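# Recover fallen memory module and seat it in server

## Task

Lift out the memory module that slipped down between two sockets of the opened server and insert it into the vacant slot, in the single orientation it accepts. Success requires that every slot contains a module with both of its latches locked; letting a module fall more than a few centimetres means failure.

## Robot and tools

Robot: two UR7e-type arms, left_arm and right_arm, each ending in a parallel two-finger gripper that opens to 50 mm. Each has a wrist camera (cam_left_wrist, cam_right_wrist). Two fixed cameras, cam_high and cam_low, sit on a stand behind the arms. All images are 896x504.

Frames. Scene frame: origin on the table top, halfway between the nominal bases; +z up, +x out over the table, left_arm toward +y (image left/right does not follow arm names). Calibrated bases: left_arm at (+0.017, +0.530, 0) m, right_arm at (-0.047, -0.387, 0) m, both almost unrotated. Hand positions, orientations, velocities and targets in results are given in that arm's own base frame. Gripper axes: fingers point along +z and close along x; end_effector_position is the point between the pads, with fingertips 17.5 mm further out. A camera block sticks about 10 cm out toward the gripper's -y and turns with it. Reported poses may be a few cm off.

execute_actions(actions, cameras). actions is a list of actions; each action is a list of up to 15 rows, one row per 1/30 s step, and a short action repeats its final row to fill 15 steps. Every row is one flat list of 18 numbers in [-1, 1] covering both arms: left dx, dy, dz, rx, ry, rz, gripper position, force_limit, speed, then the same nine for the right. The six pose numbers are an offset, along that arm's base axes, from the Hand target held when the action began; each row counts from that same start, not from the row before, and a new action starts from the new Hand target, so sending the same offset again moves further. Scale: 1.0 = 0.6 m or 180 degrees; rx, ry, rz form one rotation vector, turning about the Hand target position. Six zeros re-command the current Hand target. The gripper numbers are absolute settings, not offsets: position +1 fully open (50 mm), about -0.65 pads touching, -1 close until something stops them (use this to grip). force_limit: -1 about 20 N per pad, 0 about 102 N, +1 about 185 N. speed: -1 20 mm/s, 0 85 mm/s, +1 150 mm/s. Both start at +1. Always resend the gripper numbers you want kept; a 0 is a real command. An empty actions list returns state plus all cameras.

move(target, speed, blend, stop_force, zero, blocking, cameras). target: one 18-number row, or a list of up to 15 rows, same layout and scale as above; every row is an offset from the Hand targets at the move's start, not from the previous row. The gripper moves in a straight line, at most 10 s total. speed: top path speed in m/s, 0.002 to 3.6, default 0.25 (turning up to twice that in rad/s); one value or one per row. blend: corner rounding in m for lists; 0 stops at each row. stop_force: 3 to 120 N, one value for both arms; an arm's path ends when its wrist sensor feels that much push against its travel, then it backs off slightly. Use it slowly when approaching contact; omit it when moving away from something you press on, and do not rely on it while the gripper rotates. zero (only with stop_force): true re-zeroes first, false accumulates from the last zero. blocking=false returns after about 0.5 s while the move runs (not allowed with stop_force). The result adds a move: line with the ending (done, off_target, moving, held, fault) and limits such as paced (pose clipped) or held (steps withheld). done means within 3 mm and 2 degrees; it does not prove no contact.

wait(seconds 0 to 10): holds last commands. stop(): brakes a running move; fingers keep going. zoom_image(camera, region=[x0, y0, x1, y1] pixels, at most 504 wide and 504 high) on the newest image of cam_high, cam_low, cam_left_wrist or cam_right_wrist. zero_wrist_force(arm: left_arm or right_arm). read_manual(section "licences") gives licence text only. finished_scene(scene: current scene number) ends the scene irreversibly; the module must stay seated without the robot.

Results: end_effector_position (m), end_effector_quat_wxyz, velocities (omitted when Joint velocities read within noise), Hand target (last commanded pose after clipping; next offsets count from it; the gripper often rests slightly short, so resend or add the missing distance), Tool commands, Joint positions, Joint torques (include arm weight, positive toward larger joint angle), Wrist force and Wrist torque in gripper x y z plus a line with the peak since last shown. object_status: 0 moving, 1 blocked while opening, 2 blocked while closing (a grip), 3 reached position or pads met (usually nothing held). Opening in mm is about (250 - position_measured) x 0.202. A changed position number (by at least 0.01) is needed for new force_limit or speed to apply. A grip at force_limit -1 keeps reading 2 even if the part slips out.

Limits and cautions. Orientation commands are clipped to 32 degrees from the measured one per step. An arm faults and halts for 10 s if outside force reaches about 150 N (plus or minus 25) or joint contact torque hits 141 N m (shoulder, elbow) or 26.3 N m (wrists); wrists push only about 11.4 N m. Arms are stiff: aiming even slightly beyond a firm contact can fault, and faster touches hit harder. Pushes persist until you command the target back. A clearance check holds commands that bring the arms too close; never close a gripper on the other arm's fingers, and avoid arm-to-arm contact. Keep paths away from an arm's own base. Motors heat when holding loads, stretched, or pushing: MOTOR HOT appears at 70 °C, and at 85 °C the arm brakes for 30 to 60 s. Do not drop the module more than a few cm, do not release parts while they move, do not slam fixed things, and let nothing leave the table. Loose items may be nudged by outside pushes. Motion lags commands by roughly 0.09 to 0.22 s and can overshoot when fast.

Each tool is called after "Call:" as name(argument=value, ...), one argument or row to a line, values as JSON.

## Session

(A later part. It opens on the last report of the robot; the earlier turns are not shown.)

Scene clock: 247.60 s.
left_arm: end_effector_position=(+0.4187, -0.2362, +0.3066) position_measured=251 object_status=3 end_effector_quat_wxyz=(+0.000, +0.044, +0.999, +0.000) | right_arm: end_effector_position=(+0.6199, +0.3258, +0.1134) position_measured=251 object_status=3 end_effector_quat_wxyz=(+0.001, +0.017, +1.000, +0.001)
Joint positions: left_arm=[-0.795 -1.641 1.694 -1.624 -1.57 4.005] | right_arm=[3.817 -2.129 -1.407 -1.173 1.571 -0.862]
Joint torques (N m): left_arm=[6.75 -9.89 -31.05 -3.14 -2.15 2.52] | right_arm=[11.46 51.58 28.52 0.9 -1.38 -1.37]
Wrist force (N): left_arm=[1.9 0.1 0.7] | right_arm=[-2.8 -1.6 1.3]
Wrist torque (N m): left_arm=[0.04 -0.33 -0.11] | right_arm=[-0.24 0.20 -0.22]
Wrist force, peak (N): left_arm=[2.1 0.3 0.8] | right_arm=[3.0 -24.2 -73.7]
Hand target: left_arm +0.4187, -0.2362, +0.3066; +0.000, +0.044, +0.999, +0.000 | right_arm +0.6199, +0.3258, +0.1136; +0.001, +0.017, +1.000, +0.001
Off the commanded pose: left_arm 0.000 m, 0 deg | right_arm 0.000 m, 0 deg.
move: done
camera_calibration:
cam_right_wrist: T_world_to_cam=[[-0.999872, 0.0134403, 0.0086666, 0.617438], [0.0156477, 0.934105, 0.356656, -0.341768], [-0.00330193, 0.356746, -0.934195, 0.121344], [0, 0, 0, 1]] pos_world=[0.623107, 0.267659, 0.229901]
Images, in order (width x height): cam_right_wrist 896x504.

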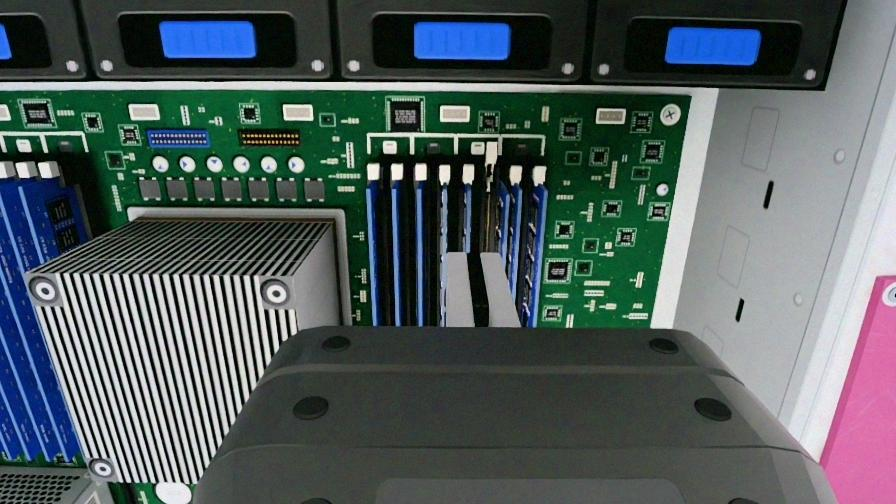

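Call:
move(
  target=[
    [0,0,0,0,0,0,-1,-0.7,-0.8, -0.0578,-0.0537,0,0,0,0,0,-0.7,0.5],
    [0,0,0,0,0,0,-1,-0.7,-0.8, -0.0578,-0.0537,-0.076,0,0,0,0,-0.7,0.5],
  ],
  speed=[0.1,0.03],
  cameras=["cam_right_wrist"],
)

Call:
zoom_image(
  camera="cam_right_wrist",
  region=[340, 180, 580, 340],
)

Scene clock: 254.47 s.
left_arm: end_effector_position=(+0.4187, -0.2362, +0.3066) position_measured=251 object_status=3 end_effector_quat_wxyz=(+0.000, +0.044, +0.999, +0.000) | right_arm: end_effector_position=(+0.5852, +0.2936, +0.0681) position_measured=152 object_status=3 end_effector_quat_wxyz=(+0.001, +0.017, +1.000, +0.001)
Joint positions: left_arm=[-0.795 -1.641 1.694 -1.624 -1.57 4.005] | right_arm=[3.811 -2.08 -1.616 -1.013 1.571 -0.867]
Joint torques (N m): left_arm=[7.87 -9.95 -30.57 -3.13 -2.15 2.38] | right_arm=[-10.01 33.02 14.22 4.46 -1.83 -1.87]
Wrist force (N): left_arm=[1.6 0.1 0.8] | right_arm=[-3.2 -1.7 1.2]
Wrist torque (N m): left_arm=[0.06 -0.29 -0.13] | right_arm=[-0.19 0.24 -0.22]
Wrist force, peak (N): left_arm=[2.3 -0.1 0.9] | right_arm=[-3.5 -1.8 1.4]
Hand target: left_arm +0.4187, -0.2362, +0.3066; +0.000, +0.044, +0.999, +0.000 | right_arm +0.5852, +0.2936, +0.0680; +0.001, +0.017, +1.000, +0.001
Off the commanded pose: left_arm 0.000 m, 0 deg | right_arm 0.000 m, 0 deg.
move: done
camera_calibration:
cam_right_wrist: T_world_to_cam=[[-0.999871, 0.0135338, 0.00870195, 0.583537], [0.0157476, 0.934103, 0.356656, -0.295085], [-0.00330159, 0.356747, -0.934195, 0.0904904], [0, 0, 0, 1]] pos_world=[0.588407, 0.23546, 0.184702]
Images, in order (width x height): cam_right_wrist 896x504.

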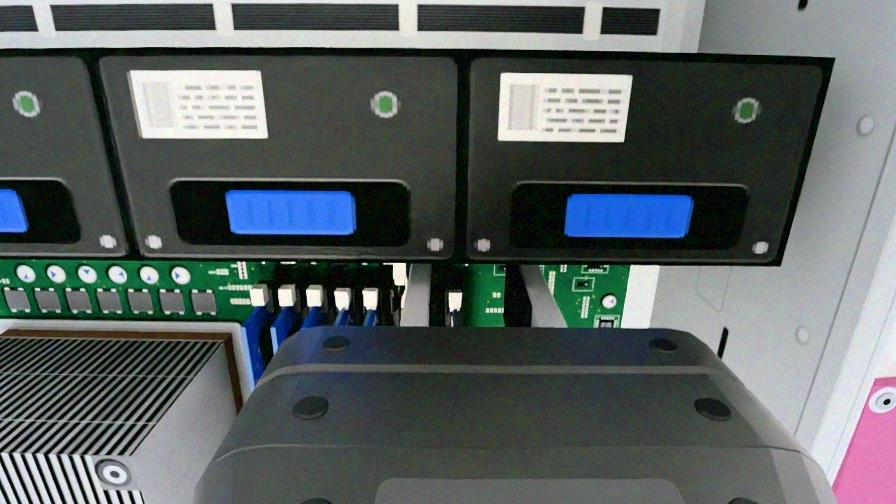

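Scaled by 2.100 from the camera's 896x504 image, which has a finer 1280x720 frame.

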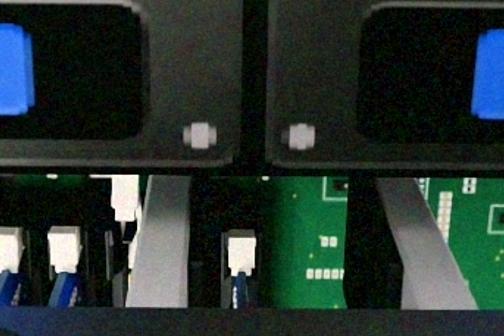

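Call:
move(
  target=[
    [0,0,0,0,0,0,-1,-0.7,-0.8, -0.0013,0,0,0,0,0,0,-0.7,0.5],
    [0,0,0,0,0,0,-1,-0.7,-0.8, -0.0013,0,-0.035,0,0,0,0,-0.7,0.5],
  ],
  speed=0.01,
  stop_force=25,
)

Call:
move(
  target=[
    [0,0,0,0,0,0,-1,-0.7,-0.8, 0,0,0.1,0,0,0,0,-0.7,0.5],
    [0,0,0,0,0,0,-1,-0.7,-0.8, 0.0101,0.259,0.1,0,0,0,0,-0.7,0.5],
  ],
  speed=0.1,
  cameras=["cam_right_wrist"],
)

Call:
zoom_image(
  camera="cam_right_wrist",
  region=[340, 30, 600, 280],
)

Scene clock: 260.47 s.
left_arm: end_effector_position=(+0.4187, -0.2362, +0.3066) position_measured=251 object_status=3 end_effector_quat_wxyz=(+0.000, +0.044, +0.999, +0.000) | right_arm: end_effector_position=(+0.5845, +0.2936, +0.0539) position_measured=152 object_status=3 end_effector_quat_wxyz=(+0.001, +0.017, +1.000, +0.001)
Joint positions: left_arm=[-0.795 -1.641 1.694 -1.624 -1.57 4.005] | right_arm=[3.812 -2.097 -1.632 -0.981 1.571 -0.866]
Joint torques (N m): left_arm=[6.94 -10.53 -29.85 -3.26 -2.1 2.22] | right_arm=[11.59 35.05 17.87 -1.16 0.94 1.86]
Wrist force (N): left_arm=[1.8 -0.1 0.3] | right_arm=[-3.4 -0.3 -20.1]
Wrist torque (N m): left_arm=[0.02 -0.30 -0.12] | right_arm=[-0.26 -0.10 -0.32]
Wrist force, peak (N): left_arm=[2.2 0.0 0.9] | right_arm=[-0.2 -7.5 -38.1]
Hand target: left_arm +0.4187, -0.2362, +0.3066; +0.000, +0.044, +0.999, +0.000 | right_arm +0.5845, +0.2936, +0.0539; +0.001, +0.017, +1.000, +0.001 (not the last commanded pose)
Off the commanded pose: left_arm 0.000 m, 0 deg | right_arm 0.007 m, 0 deg.
move: contact (right_arm); path passed 1 of 2 targets

Scene clock: 263.73 s.
left_arm: end_effector_position=(+0.4187, -0.2362, +0.3066) position_measured=251 object_status=3 end_effector_quat_wxyz=(+0.000, +0.044, +0.999, +0.000) | right_arm: end_effector_position=(+0.5905, +0.4489, +0.1139) position_measured=152 object_status=3 end_effector_quat_wxyz=(+0.001, +0.017, +1.000, +0.001)
Joint positions: left_arm=[-0.795 -1.641 1.694 -1.624 -1.57 4.005] | right_arm=[3.972 -2.224 -1.248 -1.237 1.571 -0.706]
Joint torques (N m): left_arm=[6.08 -9.66 -29.98 -3.06 -2.24 2.17] | right_arm=[12.5 42.47 28.63 1.13 -1.21 2.11]
Wrist force (N): left_arm=[2.0 0.0 0.3] | right_arm=[-2.9 -1.4 1.7]
Wrist torque (N m): left_arm=[0.03 -0.34 -0.11] | right_arm=[-0.23 0.20 -0.34]
Wrist force, peak (N): left_arm=[2.4 -0.1 0.8] | right_arm=[-3.4 -0.2 -20.1]
Hand target: left_arm +0.4187, -0.2362, +0.3066; +0.000, +0.044, +0.999, +0.000 | right_arm +0.5905, +0.4490, +0.1139; +0.001, +0.017, +1.000, +0.001
Off the commanded pose: left_arm 0.000 m, 0 deg | right_arm 0.000 m, 0 deg.
move: done
camera_calibration:
cam_right_wrist: T_world_to_cam=[[-0.999873, 0.0135091, 0.00848059, 0.586398], [0.015646, 0.934058, 0.35678, -0.456519], [-0.00310157, 0.356867, -0.93415, 0.077715], [0, 0, 0, 1]] pos_world=[0.593707, 0.39076, 0.230501]
Images, in order (width x height): cam_right_wrist 896x504.

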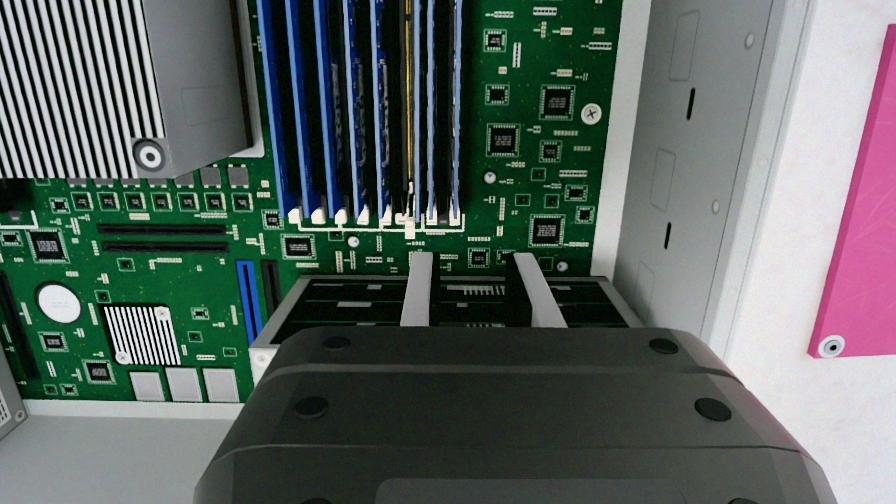

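Scaled by 1.938 from the camera's 896x504 image, which has a finer 1280x720 frame.

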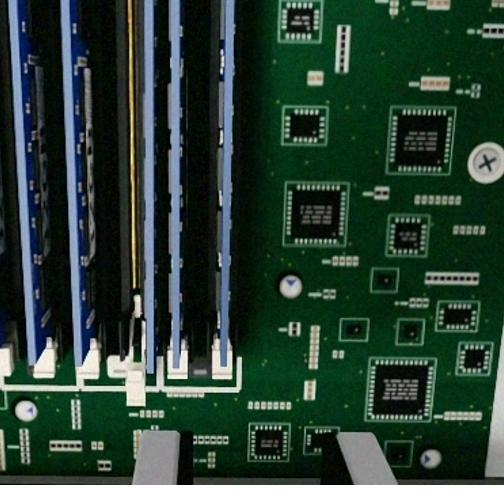

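Call:
move(
  target=[
    [0,0,0,0,0,0,-1,-0.7,-0.8, -0.002,0.004,0,0,0,0,0,-0.7,0.5],
    [0,0,0,0,0,0,-1,-0.7,-0.8, -0.002,0.004,-0.075,0,0,0,0,-0.7,0.5],
  ],
  speed=0.04,
  cameras=["cam_right_wrist"],
)

Call:
zoom_image(
  camera="cam_right_wrist",
  region=[340, 100, 560, 340],
)

Scene clock: 268.77 s.
left_arm: end_effector_position=(+0.4187, -0.2362, +0.3066) position_measured=251 object_status=3 end_effector_quat_wxyz=(+0.000, +0.044, +0.999, +0.000) | right_arm: end_effector_position=(+0.5902, +0.4524, +0.0696) position_measured=152 object_status=3 end_effector_quat_wxyz=(+0.003, +0.017, +1.000, +0.003)
Joint positions: left_arm=[-0.795 -1.641 1.694 -1.624 -1.57 4.005] | right_arm=[3.976 -2.266 -1.299 -1.14 1.571 -0.703]
Joint torques (N m): left_arm=[6.3 -9.87 -30.23 -3.09 -2.23 1.96] | right_arm=[-4.57 -33.98 -34.73 -7.5 -0.09 1.7]
Wrist force (N): left_arm=[1.7 0.0 0.5] | right_arm=[3.1 15.5 -116.6]
Wrist torque (N m): left_arm=[0.04 -0.30 -0.12] | right_arm=[1.22 -1.34 -0.49]
Wrist force, peak (N): left_arm=[2.3 0.4 0.6] | right_arm=[3.1 15.5 -116.6]
Hand target: left_arm +0.4187, -0.2362, +0.3066; +0.000, +0.044, +0.999, +0.000 | right_arm +0.5893, +0.4514, +0.0689; +0.001, +0.017, +1.000, +0.001
Off the commanded pose: left_arm 0.000 m, 0 deg | right_arm 0.001 m, 0 deg.
move: done
camera_calibration:
cam_right_wrist: T_world_to_cam=[[-0.999897, 0.0134081, 0.00507898, 0.58662], [0.0143375, 0.932724, 0.360307, -0.442844], [0.0000937373, 0.360343, -0.93282, 0.0314352], [0, 0, 0, 1]] pos_world=[0.592906, 0.393859, 0.185904]
Images, in order (width x height): cam_right_wrist 896x504.

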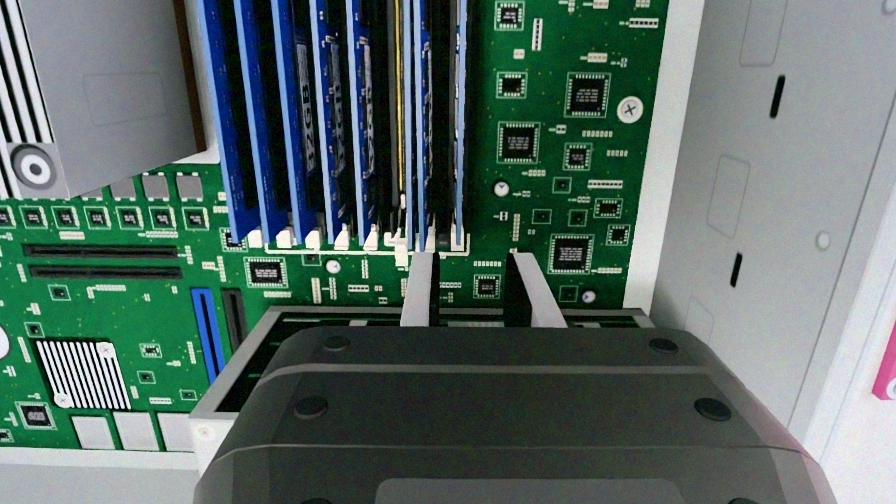

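Scaled by 2.100 from the camera's 896x504 image, which has a finer 1280x720 frame.

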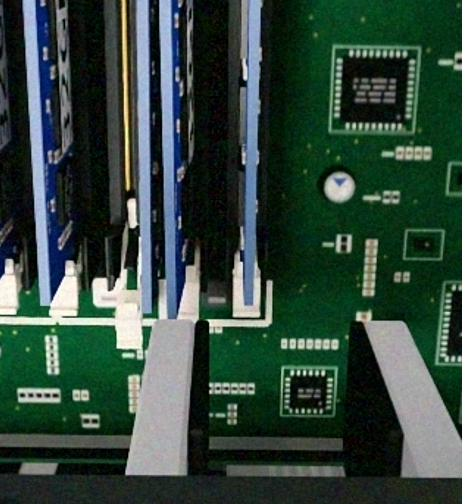

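Call:
move(
  target=[0,0,0,0,0,0,-1,-0.7,-0.8, 0,0,0.01,0,0,0,0,-0.7,0.5],
  speed=0.03,
  cameras=["cam_right_wrist"],
)

Call:
zoom_image(
  camera="cam_right_wrist",
  region=[340, 100, 560, 340],
)

Scene clock: 271.63 s.
left_arm: end_effector_position=(+0.4187, -0.2362, +0.3066) position_measured=251 object_status=3 end_effector_quat_wxyz=(+0.000, +0.044, +0.999, +0.000) | right_arm: end_effector_position=(+0.5894, +0.4513, +0.0746) position_measured=152 object_status=3 end_effector_quat_wxyz=(+0.001, +0.017, +1.000, +0.001)
Joint positions: left_arm=[-0.795 -1.641 1.694 -1.624 -1.57 4.005] | right_arm=[3.976 -2.26 -1.293 -1.156 1.571 -0.703]
Joint torques (N m): left_arm=[6.93 -10.51 -29.88 -3.1 -2.06 1.84] | right_arm=[-3.48 55.84 28.34 0.94 -0.32 0.02]
Wrist force (N): left_arm=[2.0 0.1 0.8] | right_arm=[-3.1 -1.4 1.6]
Wrist torque (N m): left_arm=[0.06 -0.34 -0.13] | right_arm=[-0.22 0.24 -0.35]
Wrist force, peak (N): left_arm=[2.3 -0.1 0.6] | right_arm=[4.3 14.9 -121.8]
Hand target: left_arm +0.4187, -0.2362, +0.3066; +0.000, +0.044, +0.999, +0.000 | right_arm +0.5893, +0.4514, +0.0749; +0.001, +0.017, +1.000, +0.001
Off the commanded pose: left_arm 0.000 m, 0 deg | right_arm 0.000 m, 0 deg.
move: done
camera_calibration:
cam_right_wrist: T_world_to_cam=[[-0.999871, 0.0135687, 0.00860643, 0.58545], [0.0157458, 0.934136, 0.35657, -0.444864], [-0.00320138, 0.35666, -0.934229, 0.0402622], [0, 0, 0, 1]] pos_world=[0.592508, 0.39326, 0.191201]
Images, in order (width x height): cam_right_wrist 896x504.

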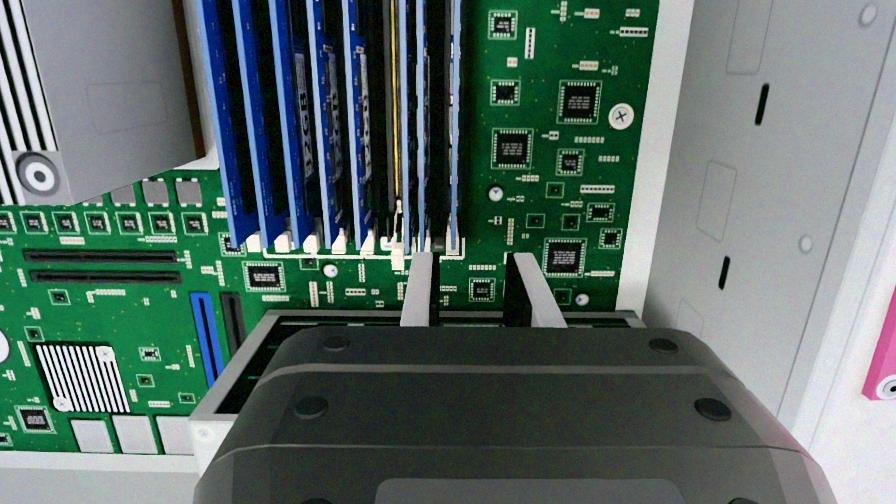

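Scaled by 2.100 from the camera's 896x504 image, which has a finer 1280x720 frame.

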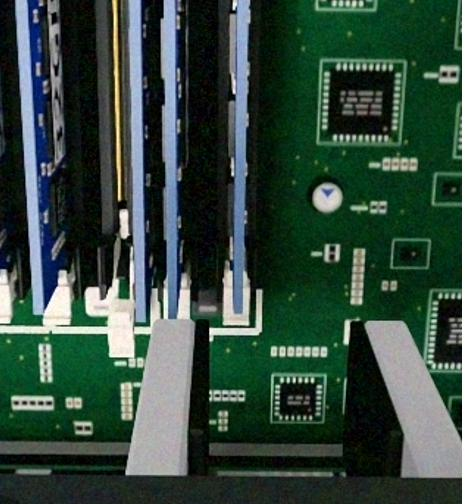

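Call:
move(
  target=[
    [0,0,0,0,0,0,-1,-0.7,-0.8, 0,0,0.025,0,0,0,-0.4,-0.7,0.5],
    [0,0,0,0,0,0,-1,-0.7,-0.8, 0.0307,-0.0607,0.025,0,0,0,-0.4,-0.7,0.5],
    [0,0,0,0,0,0,-1,-0.7,-0.8, 0.0307,-0.0607,0.008,0,0,0,-0.4,-0.7,0.5],
  ],
  speed=0.04,
  cameras=["cam_right_wrist"],
)

Call:
zoom_image(
  camera="cam_right_wrist",
  region=[400, 0, 560, 160],
)

Call:
zoom_image(
  camera="cam_right_wrist",
  region=[400, 160, 560, 320],
)

Scene clock: 279.57 s.
left_arm: end_effector_position=(+0.4187, -0.2362, +0.3066) position_measured=251 object_status=3 end_effector_quat_wxyz=(+0.000, +0.044, +0.999, +0.000) | right_arm: end_effector_position=(+0.6078, +0.4150, +0.0799) position_measured=212 object_status=3 end_effector_quat_wxyz=(+0.001, +0.017, +1.000, +0.001)
Joint positions: left_arm=[-0.795 -1.641 1.694 -1.624 -1.57 4.005] | right_arm=[3.923 -2.241 -1.313 -1.156 1.571 -0.756]
Joint torques (N m): left_arm=[6.39 -11.53 -30.5 -3.34 -2.19 1.77] | right_arm=[-11.87 41.77 13.44 4.51 1.9 -2.23]
Wrist force (N): left_arm=[1.8 0.2 0.7] | right_arm=[-2.8 -1.3 1.3]
Wrist torque (N m): left_arm=[0.08 -0.31 -0.12] | right_arm=[-0.20 0.21 -0.27]
Wrist force, peak (N): left_arm=[2.3 0.1 0.8] | right_arm=[-3.4 -1.7 1.4]
Hand target: left_arm +0.4187, -0.2362, +0.3066; +0.000, +0.044, +0.999, +0.000 | right_arm +0.6078, +0.4150, +0.0797; +0.001, +0.017, +1.000, +0.001
Off the commanded pose: left_arm 0.000 m, 0 deg | right_arm 0.000 m, 0 deg.
move: done
camera_calibration:
cam_right_wrist: T_world_to_cam=[[-0.999873, 0.0135094, 0.00848075, 0.604343], [0.0156462, 0.93407, 0.356747, -0.412956], [-0.00310216, 0.356834, -0.934163, 0.0580262], [0, 0, 0, 1]] pos_world=[0.610907, 0.35686, 0.196401]
Images, in order (width x height): cam_right_wrist 896x504.

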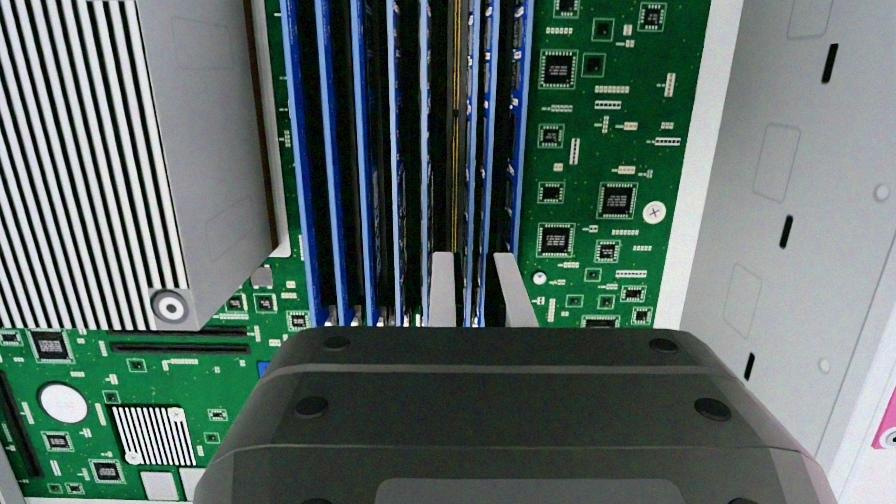

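Scaled by 3.150 from the camera's 896x504 image, which has a finer 1280x720 frame.

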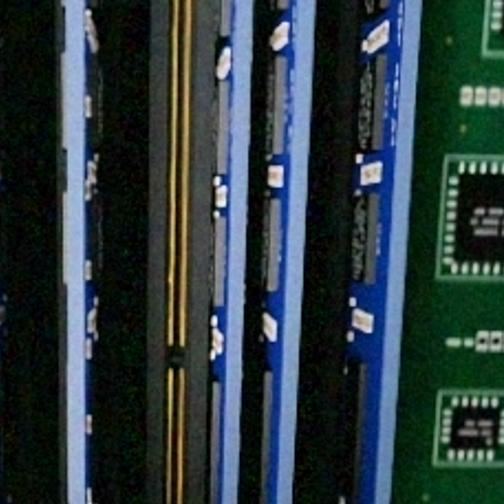

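Scaled by 3.150 from the camera's 896x504 image, which has a finer 1280x720 frame.

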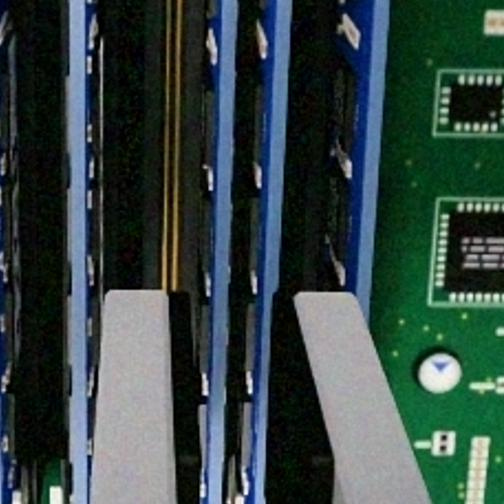

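Call:
move(
  target=[
    [0,0,0,0,0,0,-1,-0.7,-0.8, 0.0025,0,0,0,0,0,-0.4,-0.7,0.5],
    [0,0,0,0,0,0,-1,-0.7,-0.8, 0.0025,0,-0.0115,0,0,0,-0.4,-0.7,0.5],
  ],
  speed=0.01,
  stop_force=5,
)

Call:
execute_actions(
  actions=[
    [[0,0,0,0,0,0,-1,-0.7,-0.8,0,0,0,0,0,0,-1,-0.7,-0.8]],
  ],
)

Scene clock: 283.63 s.
left_arm: end_effector_position=(+0.4187, -0.2362, +0.3066) position_measured=251 object_status=3 end_effector_quat_wxyz=(+0.000, +0.044, +0.999, +0.000) | right_arm: end_effector_position=(+0.6093, +0.4150, +0.0737) position_measured=212 object_status=3 end_effector_quat_wxyz=(+0.001, +0.017, +1.000, +0.001)
Joint positions: left_arm=[-0.795 -1.641 1.694 -1.624 -1.57 4.005] | right_arm=[3.921 -2.25 -1.314 -1.146 1.571 -0.757]
Joint torques (N m): left_arm=[5.42 -10.09 -29.93 -3.2 -2.19 1.79] | right_arm=[-6.34 52.56 27.03 0.78 1.11 -2.22]
Wrist force (N): left_arm=[2.0 0.2 0.5] | right_arm=[-2.7 -1.6 -1.5]
Wrist torque (N m): left_arm=[0.06 -0.34 -0.13] | right_arm=[-0.20 0.22 -0.27]
Wrist force, peak (N): left_arm=[2.4 0.2 0.5] | right_arm=[-2.7 -3.2 -7.9]
Hand target: left_arm +0.4187, -0.2362, +0.3066; +0.000, +0.044, +0.999, +0.000 | right_arm +0.6093, +0.4150, +0.0737; +0.001, +0.017, +1.000, +0.001 (not the last commanded pose)
Off the commanded pose: left_arm 0.000 m, 0 deg | right_arm 0.001 m, 0 deg.
move: contact (right_arm); path passed 1 of 2 targets

Scene clock: 284.33 s.
left_arm: end_effector_position=(+0.4187, -0.2362, +0.3066) position_measured=251 object_status=3 end_effector_quat_wxyz=(+0.000, +0.044, +0.999, +0.000) | right_arm: end_effector_position=(+0.6093, +0.4150, +0.0737) position_measured=251 object_status=3 end_effector_quat_wxyz=(+0.001, +0.017, +1.000, +0.001)
Joint positions: left_arm=[-0.795 -1.641 1.694 -1.624 -1.57 4.005] | right_arm=[3.921 -2.25 -1.314 -1.146 1.571 -0.757]
Joint torques (N m): left_arm=[5.52 -10.5 -31.02 -3.14 -2.29 1.79] | right_arm=[-3.26 52.43 26.16 1.04 1 -1.83]
Wrist force (N): left_arm=[2.0 0.4 0.6] | right_arm=[-2.6 -1.6 -0.2]
Wrist torque (N m): left_arm=[0.10 -0.34 -0.12] | right_arm=[-0.23 0.23 -0.26]
Wrist force, peak (N): left_arm=[2.2 -0.1 0.8] | right_arm=[-3.1 -1.9 -1.4]
Hand target: left_arm +0.4187, -0.2362, +0.3066; +0.000, +0.044, +0.999, +0.000 | right_arm +0.6093, +0.4150, +0.0737; +0.001, +0.017, +1.000, +0.001
Off the commanded pose: left_arm 0.000 m, 0 deg | right_arm 0.000 m, 0 deg.

Call:
move(
  target=[
    [0,0,0,0,0,0,-1,-0.7,-0.8, 0,0,0.045,0,0,0,-1,-0.7,-0.8],
    [0,0,0,0,0,0,-1,-0.7,-0.8, -0.034,0.0682,0.045,0,0,0,0,-0.7,0.5],
  ],
  speed=0.08,
)

Call:
move(
  target=[0,0,0,0,0,0,-1,-0.7,-0.8, 0,0,-0.048,0,0,0,0,-0.7,0.5],
  speed=0.03,
  stop_force=10,
  cameras=["cam_right_wrist"],
)

Call:
zoom_image(
  camera="cam_right_wrist",
  region=[360, 160, 520, 320],
)

Scene clock: 289.37 s.
left_arm: end_effector_position=(+0.4187, -0.2362, +0.3066) position_measured=251 object_status=3 end_effector_quat_wxyz=(+0.000, +0.044, +0.999, +0.000) | right_arm: end_effector_position=(+0.5889, +0.4559, +0.1007) position_measured=152 object_status=3 end_effector_quat_wxyz=(+0.001, +0.017, +1.000, +0.001)
Joint positions: left_arm=[-0.795 -1.641 1.694 -1.624 -1.57 4.005] | right_arm=[3.98 -2.242 -1.253 -1.214 1.571 -0.698]
Joint torques (N m): left_arm=[5.81 -11.01 -29.6 -3.33 -2.28 1.72] | right_arm=[13.07 43.96 28.69 0.99 -1.71 1.95]
Wrist force (N): left_arm=[2.0 0.1 0.9] | right_arm=[-3.1 -1.7 1.6]
Wrist torque (N m): left_arm=[0.06 -0.34 -0.12] | right_arm=[-0.28 0.20 -0.34]
Wrist force, peak (N): left_arm=[2.4 0.1 0.8] | right_arm=[-3.3 -2.6 1.6]
Hand target: left_arm +0.4187, -0.2362, +0.3066; +0.000, +0.044, +0.999, +0.000 | right_arm +0.5889, +0.4559, +0.1007; +0.001, +0.017, +1.000, +0.001
Off the commanded pose: left_arm 0.000 m, 0 deg | right_arm 0.000 m, 0 deg.
move: done

Scene clock: 291.43 s.
left_arm: end_effector_position=(+0.4187, -0.2362, +0.3066) position_measured=251 object_status=3 end_effector_quat_wxyz=(+0.000, +0.044, +0.999, +0.000) | right_arm: end_effector_position=(+0.5889, +0.4559, +0.0719) position_measured=152 object_status=3 end_effector_quat_wxyz=(+0.001, +0.017, +1.000, +0.001)
Joint positions: left_arm=[-0.795 -1.641 1.694 -1.624 -1.57 4.005] | right_arm=[3.98 -2.268 -1.286 -1.155 1.571 -0.698]
Joint torques (N m): left_arm=[4.78 -10.55 -30.34 -3.11 -2.02 1.61] | right_arm=[11.39 42.91 15.59 4.62 -1.52 1.93]
Wrist force (N): left_arm=[1.9 0.0 0.7] | right_arm=[-3.0 -1.6 1.5]
Wrist torque (N m): left_arm=[0.05 -0.32 -0.12] | right_arm=[-0.25 0.21 -0.34]
Wrist force, peak (N): left_arm=[2.2 -0.2 0.7] | right_arm=[-3.4 -1.4 1.6]
Hand target: left_arm +0.4187, -0.2362, +0.3066; +0.000, +0.044, +0.999, +0.000 | right_arm +0.5889, +0.4559, +0.0719; +0.001, +0.017, +1.000, +0.001
Off the commanded pose: left_arm 0.000 m, 0 deg | right_arm 0.000 m, 0 deg.
move: done
camera_calibration:
cam_right_wrist: T_world_to_cam=[[-0.999873, 0.0135109, 0.00847948, 0.584958], [0.0156468, 0.934103, 0.356659, -0.448136], [-0.00310194, 0.356747, -0.934196, 0.0359981], [0, 0, 0, 1]] pos_world=[0.592007, 0.39786, 0.188501]
Images, in order (width x height): cam_right_wrist 896x504.

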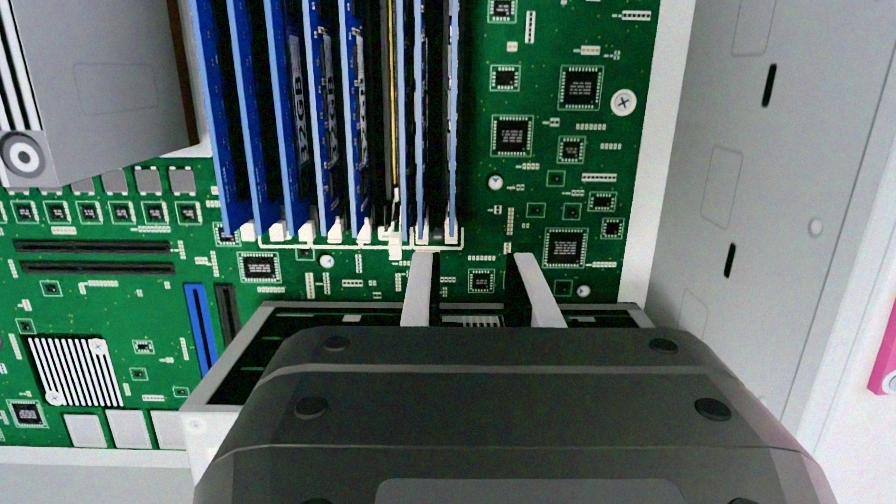

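Scaled by 3.150 from the camera's 896x504 image, which has a finer 1280x720 frame.

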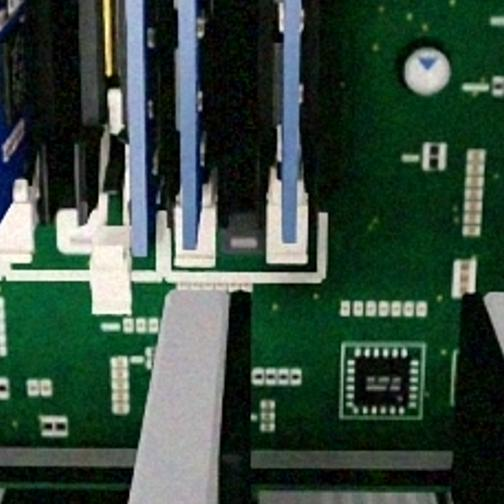

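Call:
move(
  target=[0,0,0,0,0,0,-1,-0.7,-0.8, 0.001,-0.006,0,0,0,0,0,-0.7,0.5],
  speed=0.03,
)

Call:
move(
  target=[0,0,0,0,0,0,-1,-0.7,-0.8, 0,0,-0.04,0,0,0,0,-0.7,0.5],
  speed=0.01,
  stop_force=24,
)

Call:
move(
  target=[0,0,0,0,0,0,-1,-0.7,-0.8, 0,0.03,0.09,0,0,0,0,-0.7,0.5],
  speed=0.05,
  cameras=["cam_right_wrist"],
)

Call:
zoom_image(
  camera="cam_right_wrist",
  region=[360, 60, 560, 260],
)

Scene clock: 294.60 s.
left_arm: end_effector_position=(+0.4187, -0.2362, +0.3066) position_measured=251 object_status=3 end_effector_quat_wxyz=(+0.000, +0.044, +0.999, +0.000) | right_arm: end_effector_position=(+0.5894, +0.4525, +0.0719) position_measured=152 object_status=3 end_effector_quat_wxyz=(+0.001, +0.017, +1.000, +0.001)
Joint positions: left_arm=[-0.795 -1.641 1.694 -1.624 -1.57 4.005] | right_arm=[3.977 -2.265 -1.293 -1.152 1.571 -0.702]
Joint torques (N m): left_arm=[5.17 -10.8 -30.3 -3.2 -1.98 1.4] | right_arm=[-12.46 54.98 14.82 4.35 -1.27 -1.93]
Wrist force (N): left_arm=[2.0 0.0 1.0] | right_arm=[-3.2 -1.4 1.5]
Wrist torque (N m): left_arm=[0.04 -0.34 -0.12] | right_arm=[-0.21 0.24 -0.25]
Wrist force, peak (N): left_arm=[2.4 0.2 0.4] | right_arm=[-3.5 -1.5 1.5]
Hand target: left_arm +0.4187, -0.2362, +0.3066; +0.000, +0.044, +0.999, +0.000 | right_arm +0.5895, +0.4523, +0.0719; +0.001, +0.017, +1.000, +0.001
Off the commanded pose: left_arm 0.000 m, 0 deg | right_arm 0.000 m, 0 deg.
move: done

Scene clock: 297.70 s.
left_arm: end_effector_position=(+0.4187, -0.2362, +0.3066) position_measured=251 object_status=3 end_effector_quat_wxyz=(+0.000, +0.044, +0.999, +0.000) | right_arm: end_effector_position=(+0.5895, +0.4524, +0.0542) position_measured=152 object_status=3 end_effector_quat_wxyz=(+0.001, +0.017, +1.000, +0.001)
Joint positions: left_arm=[-0.795 -1.641 1.694 -1.624 -1.57 4.005] | right_arm=[3.976 -2.283 -1.311 -1.116 1.571 -0.702]
Joint torques (N m): left_arm=[5.62 -10.68 -30.09 -3.14 -1.89 1.43] | right_arm=[-10.08 39.37 17.06 -1.1 0.62 -1.82]
Wrist force (N): left_arm=[1.9 -0.2 0.5] | right_arm=[-2.3 0.2 -23.0]
Wrist torque (N m): left_arm=[0.02 -0.32 -0.11] | right_arm=[-0.05 -0.09 -0.26]
Wrist force, peak (N): left_arm=[2.4 0.3 0.6] | right_arm=[1.4 -4.2 -37.1]
Hand target: left_arm +0.4187, -0.2362, +0.3066; +0.000, +0.044, +0.999, +0.000 | right_arm +0.5895, +0.4524, +0.0542; +0.001, +0.017, +1.000, +0.001 (not the last commanded pose)
Off the commanded pose: left_arm 0.000 m, 0 deg | right_arm 0.006 m, 0 deg.
move: contact (right_arm)

Scene clock: 299.37 s.
left_arm: end_effector_position=(+0.4187, -0.2362, +0.3066) position_measured=251 object_status=3 end_effector_quat_wxyz=(+0.000, +0.044, +0.999, +0.000) | right_arm: end_effector_position=(+0.5895, +0.4703, +0.1081) position_measured=152 object_status=3 end_effector_quat_wxyz=(+0.001, +0.017, +1.000, +0.001)
Joint positions: left_arm=[-0.795 -1.641 1.694 -1.624 -1.57 4.005] | right_arm=[3.993 -2.258 -1.205 -1.246 1.571 -0.686]
Joint torques (N m): left_arm=[4.68 -9.74 -29.71 -3.11 -2.1 1.51] | right_arm=[12.34 55.92 29.76 0.65 -0.9 2.02]
Wrist force (N): left_arm=[1.7 -0.1 0.5] | right_arm=[-3.0 -1.5 1.5]
Wrist torque (N m): left_arm=[0.01 -0.29 -0.12] | right_arm=[-0.25 0.21 -0.34]
Wrist force, peak (N): left_arm=[2.4 0.1 0.4] | right_arm=[-2.7 -48.3 13.6]
Hand target: left_arm +0.4187, -0.2362, +0.3066; +0.000, +0.044, +0.999, +0.000 | right_arm +0.5895, +0.4704, +0.1082; +0.001, +0.017, +1.000, +0.001
Off the commanded pose: left_arm 0.000 m, 0 deg | right_arm 0.000 m, 0 deg.
move: done
camera_calibration:
cam_right_wrist: T_world_to_cam=[[-0.999875, 0.0134495, 0.00835467, 0.585112], [0.015546, 0.933979, 0.356989, -0.474435], [-0.00300176, 0.357074, -0.934071, 0.0643657], [0, 0, 0, 1]] pos_world=[0.592607, 0.412259, 0.224602]
Images, in order (width x height): cam_right_wrist 896x504.

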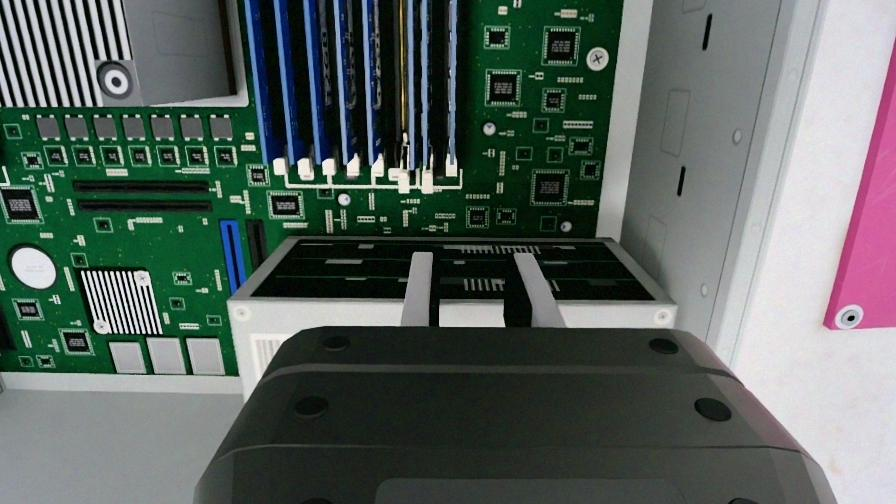

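Scaled by 2.520 from the camera's 896x504 image, which has a finer 1280x720 frame.

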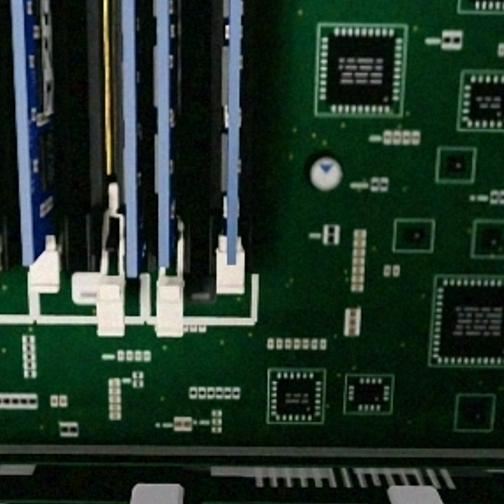

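Call:
move(
  target=[
    [0,0,0,0,0,0,-1,-0.7,-0.8, 0.022,-0.1625,0,0,0,0,-0.25,-0.7,0.5],
    [0,0,0,0,0,0,-1,-0.7,-0.8, 0.022,-0.1625,-0.04,0,0,0,-0.25,-0.7,0.5],
  ],
  speed=0.08,
  cameras=["cam_right_wrist"],
)

Call:
zoom_image(
  camera="cam_right_wrist",
  region=[400, 0, 580, 160],
)

Call:
zoom_image(
  camera="cam_right_wrist",
  region=[400, 160, 560, 320],
)

Scene clock: 303.77 s.
left_arm: end_effector_position=(+0.4187, -0.2362, +0.3066) position_measured=251 object_status=3 end_effector_quat_wxyz=(+0.000, +0.044, +0.999, +0.000) | right_arm: end_effector_position=(+0.6027, +0.3729, +0.0843) position_measured=189 object_status=3 end_effector_quat_wxyz=(+0.001, +0.017, +1.000, +0.001)
Joint positions: left_arm=[-0.795 -1.641 1.694 -1.624 -1.57 4.005] | right_arm=[3.885 -2.176 -1.411 -1.122 1.571 -0.794]
Joint torques (N m): left_arm=[4.84 -10.02 -30.03 -3.12 -2.18 1.43] | right_arm=[-10.46 42.07 14.46 4.58 1.36 -1.97]
Wrist force (N): left_arm=[2.0 0.0 1.0] | right_arm=[-3.0 -1.5 1.5]
Wrist torque (N m): left_arm=[0.04 -0.34 -0.12] | right_arm=[-0.22 0.24 -0.21]
Wrist force, peak (N): left_arm=[2.4 0.3 0.5] | right_arm=[-3.2 -2.6 1.3]
Hand target: left_arm +0.4187, -0.2362, +0.3066; +0.000, +0.044, +0.999, +0.000 | right_arm +0.6027, +0.3729, +0.0842; +0.001, +0.017, +1.000, +0.001
Off the commanded pose: left_arm 0.000 m, 0 deg | right_arm 0.000 m, 0 deg.
move: done
camera_calibration:
cam_right_wrist: T_world_to_cam=[[-0.999875, 0.0134514, 0.00835364, 0.599919], [0.015547, 0.934025, 0.356869, -0.375109], [-0.00300213, 0.356954, -0.934117, 0.0771298], [0, 0, 0, 1]] pos_world=[0.605907, 0.314759, 0.200901]
Images, in order (width x height): cam_right_wrist 896x504.

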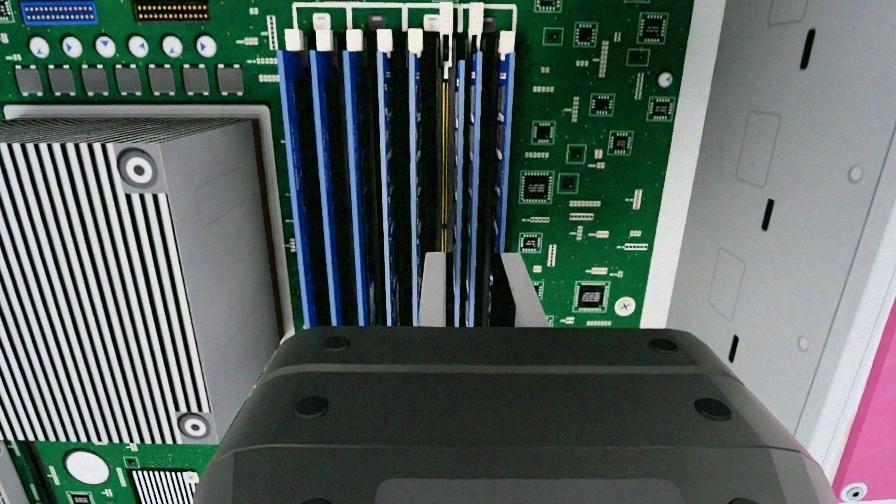

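Scaled by 2.800 from the camera's 896x504 image, which has a finer 1280x720 frame.

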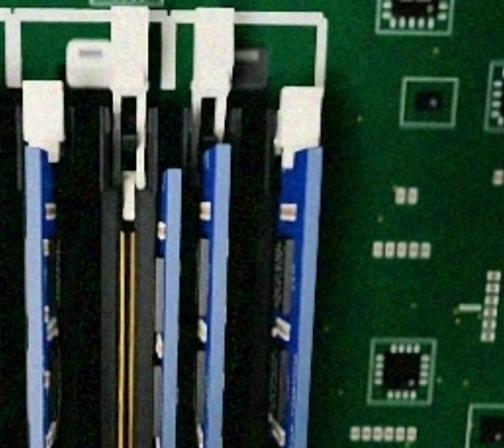

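Scaled by 3.150 from the camera's 896x504 image, which has a finer 1280x720 frame.

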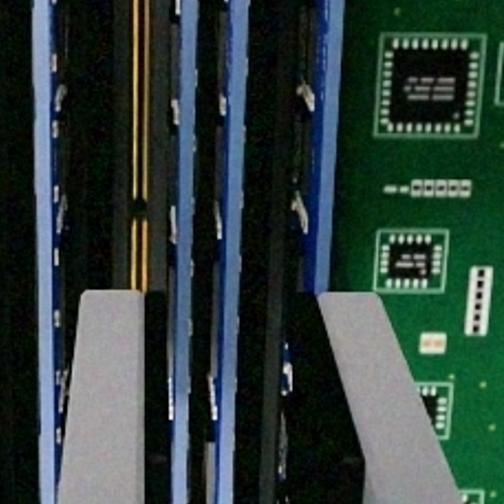

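Call:
move(
  target=[0,0,0,0,0,0,-1,-0.7,-0.8, 0,0,-0.0177,0,0,0,-0.25,-0.7,0.5],
  speed=0.015,
  stop_force=6,
)

Call:
execute_actions(
  actions=[
    [[0,0,0,0,0,0,-1,-0.7,-0.8,0,0,0,0,0,0,-1,-0.7,-0.8]],
  ],
)

Call:
move(
  target=[0,0,0,0,0,0,-1,-0.7,-0.8, 0,0,0.06,0,0,0,-1,-0.7,-0.8],
  speed=0.02,
  cameras=["cam_right_wrist"],
)

Call:
zoom_image(
  camera="cam_right_wrist",
  region=[400, 0, 580, 160],
)

Scene clock: 311.20 s.
left_arm: end_effector_position=(+0.4187, -0.2362, +0.3066) position_measured=251 object_status=3 end_effector_quat_wxyz=(+0.000, +0.044, +0.999, +0.000) | right_arm: end_effector_position=(+0.6027, +0.3729, +0.0736) position_measured=189 object_status=3 end_effector_quat_wxyz=(+0.001, +0.017, +1.000, +0.001)
Joint positions: left_arm=[-0.795 -1.641 1.694 -1.624 -1.57 4.005] | right_arm=[3.885 -2.187 -1.423 -1.099 1.571 -0.794]
Joint torques (N m): left_arm=[4.66 -11.47 -29.35 -3.27 -2.03 1.42] | right_arm=[-10.11 39.43 13.82 4.7 -0.77 -2.32]
Wrist force (N): left_arm=[2.0 -0.1 0.3] | right_arm=[-3.0 -1.9 1.5]
Wrist torque (N m): left_arm=[0.03 -0.34 -0.12] | right_arm=[-0.29 0.23 -0.22]
Wrist force, peak (N): left_arm=[2.5 0.1 0.3] | right_arm=[-3.3 -1.9 1.6]
Hand target: left_arm +0.4187, -0.2362, +0.3066; +0.000, +0.044, +0.999, +0.000 | right_arm +0.6027, +0.3729, +0.0736; +0.001, +0.017, +1.000, +0.001
Off the commanded pose: left_arm 0.000 m, 0 deg | right_arm 0.000 m, 0 deg.
move: done

Scene clock: 311.90 s.
left_arm: end_effector_position=(+0.4187, -0.2362, +0.3066) position_measured=251 object_status=3 end_effector_quat_wxyz=(+0.000, +0.044, +0.999, +0.000) | right_arm: end_effector_position=(+0.6027, +0.3729, +0.0736) position_measured=248 object_status=2 end_effector_quat_wxyz=(+0.001, +0.017, +1.000, +0.001)
Joint positions: left_arm=[-0.795 -1.641 1.694 -1.624 -1.57 4.005] | right_arm=[3.885 -2.187 -1.423 -1.099 1.571 -0.794]
Joint torques (N m): left_arm=[4.3 -10.15 -30 -3.27 -2.09 1.15] | right_arm=[-10.91 40.45 15.03 4.3 -0.75 -2.15]
Wrist force (N): left_arm=[2.2 0.2 0.4] | right_arm=[-2.9 -1.6 1.6]
Wrist torque (N m): left_arm=[0.06 -0.37 -0.12] | right_arm=[-0.25 0.21 -0.22]
Wrist force, peak (N): left_arm=[2.2 -0.2 0.6] | right_arm=[-2.9 -1.6 1.9]
Hand target: left_arm +0.4187, -0.2362, +0.3066; +0.000, +0.044, +0.999, +0.000 | right_arm +0.6027, +0.3729, +0.0736; +0.001, +0.017, +1.000, +0.001
Off the commanded pose: left_arm 0.000 m, 0 deg | right_arm 0.000 m, 0 deg.

Scene clock: 314.10 s.
left_arm: end_effector_position=(+0.4187, -0.2362, +0.3066) position_measured=251 object_status=3 end_effector_quat_wxyz=(+0.000, +0.044, +0.999, +0.000) | right_arm: end_effector_position=(+0.6027, +0.3729, +0.1094) position_measured=248 object_status=2 end_effector_quat_wxyz=(+0.001, +0.017, +1.000, +0.001)
Joint positions: left_arm=[-0.795 -1.641 1.694 -1.624 -1.57 4.005] | right_arm=[3.885 -2.151 -1.382 -1.176 1.571 -0.794]
Joint torques (N m): left_arm=[3.94 -11.42 -30.99 -3.11 -2.3 1.27] | right_arm=[-10.24 52.59 28.23 1.06 -0.82 -1.45]
Wrist force (N): left_arm=[2.1 0.2 1.0] | right_arm=[-3.1 -1.8 1.5]
Wrist torque (N m): left_arm=[0.07 -0.35 -0.13] | right_arm=[-0.26 0.24 -0.22]
Wrist force, peak (N): left_arm=[2.2 0.3 0.9] | right_arm=[-3.4 -1.8 1.6]
Hand target: left_arm +0.4187, -0.2362, +0.3066; +0.000, +0.044, +0.999, +0.000 | right_arm +0.6027, +0.3729, +0.1096; +0.001, +0.017, +1.000, +0.001
Off the commanded pose: left_arm 0.000 m, 0 deg | right_arm 0.000 m, 0 deg.
move: done
camera_calibration:
cam_right_wrist: T_world_to_cam=[[-0.999875, 0.0134868, 0.00826012, 0.59972], [0.0155467, 0.934025, 0.35687, -0.38403], [-0.00290213, 0.356954, -0.934118, 0.100422], [0, 0, 0, 1]] pos_world=[0.605907, 0.314759, 0.225901]
Images, in order (width x height): cam_right_wrist 896x504.

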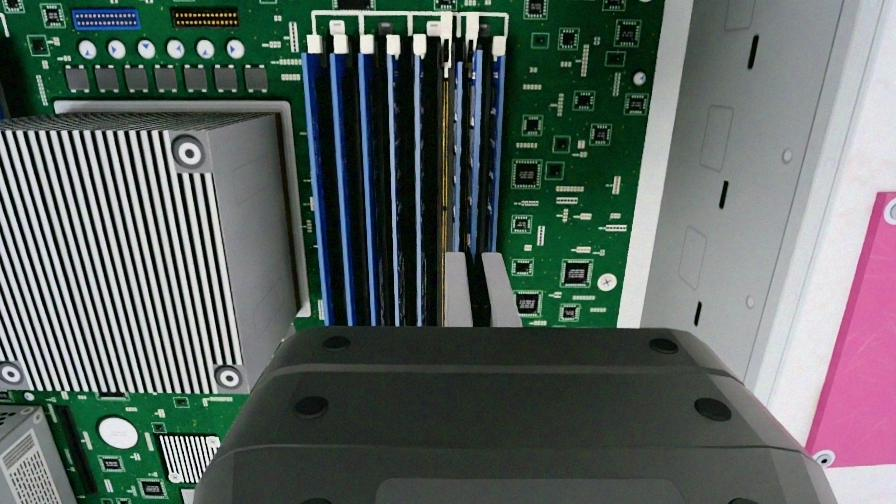

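Scaled by 2.800 from the camera's 896x504 image, which has a finer 1280x720 frame.

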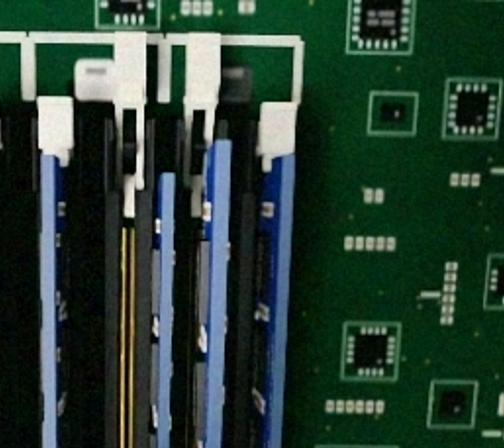

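Call:
move(
  target=[
    [0,0,0,0,0,0,-1,-0.7,-0.8, 0,0,0.25,0,0,0,-1,-0.7,-0.8],
    [0,0,0,0,0,0,-1,-0.7,-0.8, -0.112,-0.0923,0.459,0,0,0,-1,-0.7,-0.8],
    [0,0,0,0,0,0,-1,-0.7,-0.8, -0.3365,-0.5073,0.359,0,0,0,-1,-0.7,-0.8],
  ],
  speed=[0.1,0.2,0.2],
  blend=[0.02,0.03,0],
)

Call:
move(
  target=[
    [0.1573,-0.5627,0,0,0,0,-0.485,-0.7,-0.5, 0,0,0,0,0,0,-1,-0.7,-0.8],
    [0.1573,-0.5627,-0.34,0,0,0,-0.485,-0.7,-0.5, 0,0,0,0,0,0,-1,-0.7,-0.8],
  ],
  speed=0.2,
  blend=0.03,
  cameras=["cam_left_wrist"],
)

Call:
zoom_image(
  camera="cam_left_wrist",
  region=[400, 0, 560, 160],
)

Call:
zoom_image(
  camera="cam_left_wrist",
  region=[400, 160, 560, 320],
)

Scene clock: 321.47 s.
left_arm: end_effector_position=(+0.4187, -0.2362, +0.3066) position_measured=251 object_status=3 end_effector_quat_wxyz=(+0.000, +0.044, +0.999, +0.000) | right_arm: end_effector_position=(+0.4009, +0.0687, +0.3250) position_measured=248 object_status=2 end_effector_quat_wxyz=(+0.001, +0.017, +1.000, +0.001)
Joint positions: left_arm=[-0.795 -1.641 1.694 -1.624 -1.57 4.005] | right_arm=[3.644 -1.314 -1.802 -1.594 1.572 -1.034]
Joint torques (N m): left_arm=[4.36 -11.22 -29.97 -3.13 -2.02 1.17] | right_arm=[-9.74 19.39 17.86 4.55 1.89 -1.98]
Wrist force (N): left_arm=[2.2 0.2 0.7] | right_arm=[-2.5 -1.8 1.7]
Wrist torque (N m): left_arm=[0.08 -0.36 -0.12] | right_arm=[-0.28 0.15 -0.27]
Wrist force, peak (N): left_arm=[2.3 0.1 1.1] | right_arm=[-3.4 -2.0 2.3]
Hand target: left_arm +0.4187, -0.2362, +0.3066; +0.000, +0.044, +0.999, +0.000 | right_arm +0.4008, +0.0685, +0.3250; +0.001, +0.017, +1.000, +0.001
Off the commanded pose: left_arm 0.000 m, 0 deg | right_arm 0.000 m, 0 deg.
move: done

Scene clock: 324.97 s.
left_arm: end_effector_position=(+0.5130, -0.5738, +0.1028) position_measured=225 object_status=3 end_effector_quat_wxyz=(+0.000, +0.044, +0.999, +0.000) | right_arm: end_effector_position=(+0.4008, +0.0685, +0.3250) position_measured=248 object_status=2 end_effector_quat_wxyz=(+0.001, +0.017, +1.000, +0.001)
Joint positions: left_arm=[-1.016 -0.839 1.142 -1.874 -1.57 3.785] | right_arm=[3.644 -1.313 -1.802 -1.594 1.572 -1.034]
Joint torques (N m): left_arm=[-4.13 -44.48 -18.72 -4.56 2.06 -2.03] | right_arm=[-10.55 18.78 16.71 4.57 2.02 -2.22]
Wrist force (N): left_arm=[1.8 -0.1 0.5] | right_arm=[-2.2 -1.9 1.6]
Wrist torque (N m): left_arm=[0.03 -0.29 0.03] | right_arm=[-0.29 0.11 -0.29]
Wrist force, peak (N): left_arm=[2.3 2.0 0.4] | right_arm=[-2.6 -1.9 1.7]
Hand target: left_arm +0.5130, -0.5738, +0.1026; +0.000, +0.044, +0.999, +0.000 | right_arm +0.4008, +0.0685, +0.3250; +0.001, +0.017, +1.000, +0.001
Off the commanded pose: left_arm 0.000 m, 0 deg | right_arm 0.000 m, 0 deg.
move: done
camera_calibration:
cam_left_wrist: T_world_to_cam=[[-0.995584, 0.0920981, -0.0181791, 0.574132], [0.0804771, 0.937038, 0.339827, 0.477105], [0.0483319, 0.336864, -0.940312, 0.391652], [0, 0, 0, 1]] pos_world=[0.514272, -0.631875, 0.216579]
Images, in order (width x height): cam_left_wrist 896x504.

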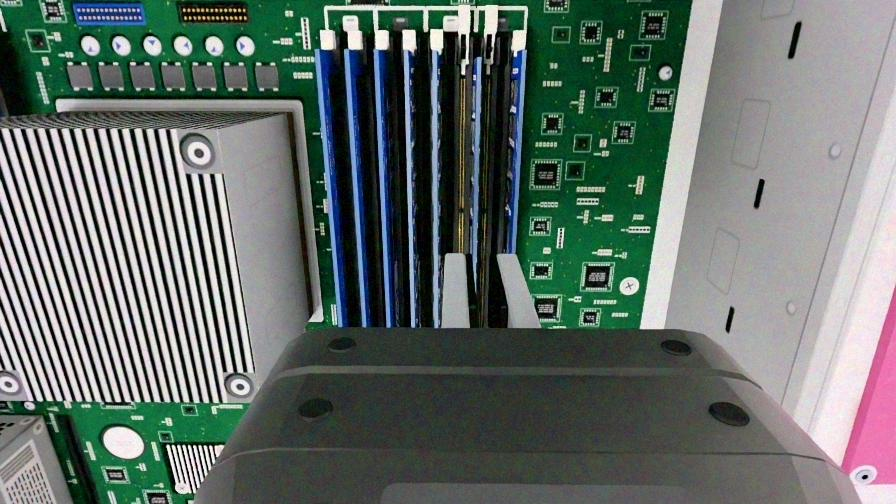

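Scaled by 3.150 from the camera's 896x504 image, which has a finer 1280x720 frame.

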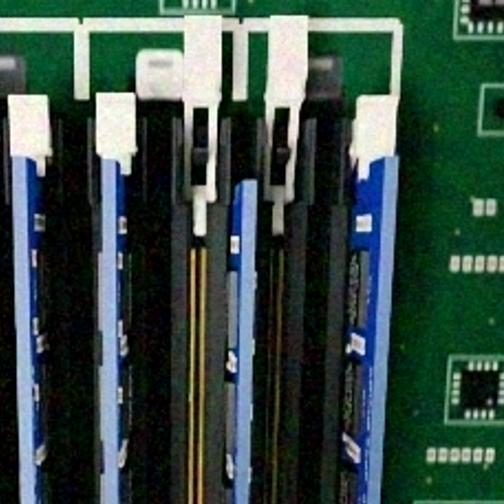

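Scaled by 3.150 from the camera's 896x504 image, which has a finer 1280x720 frame.

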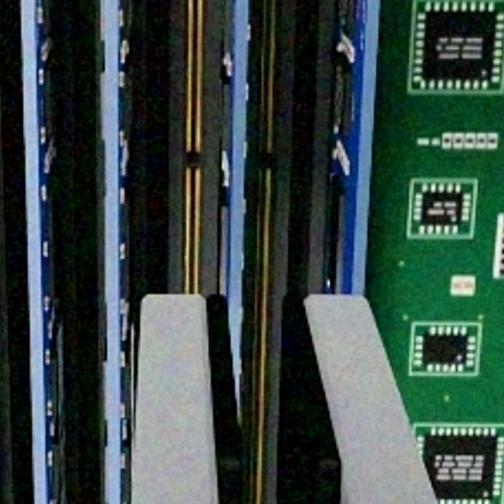

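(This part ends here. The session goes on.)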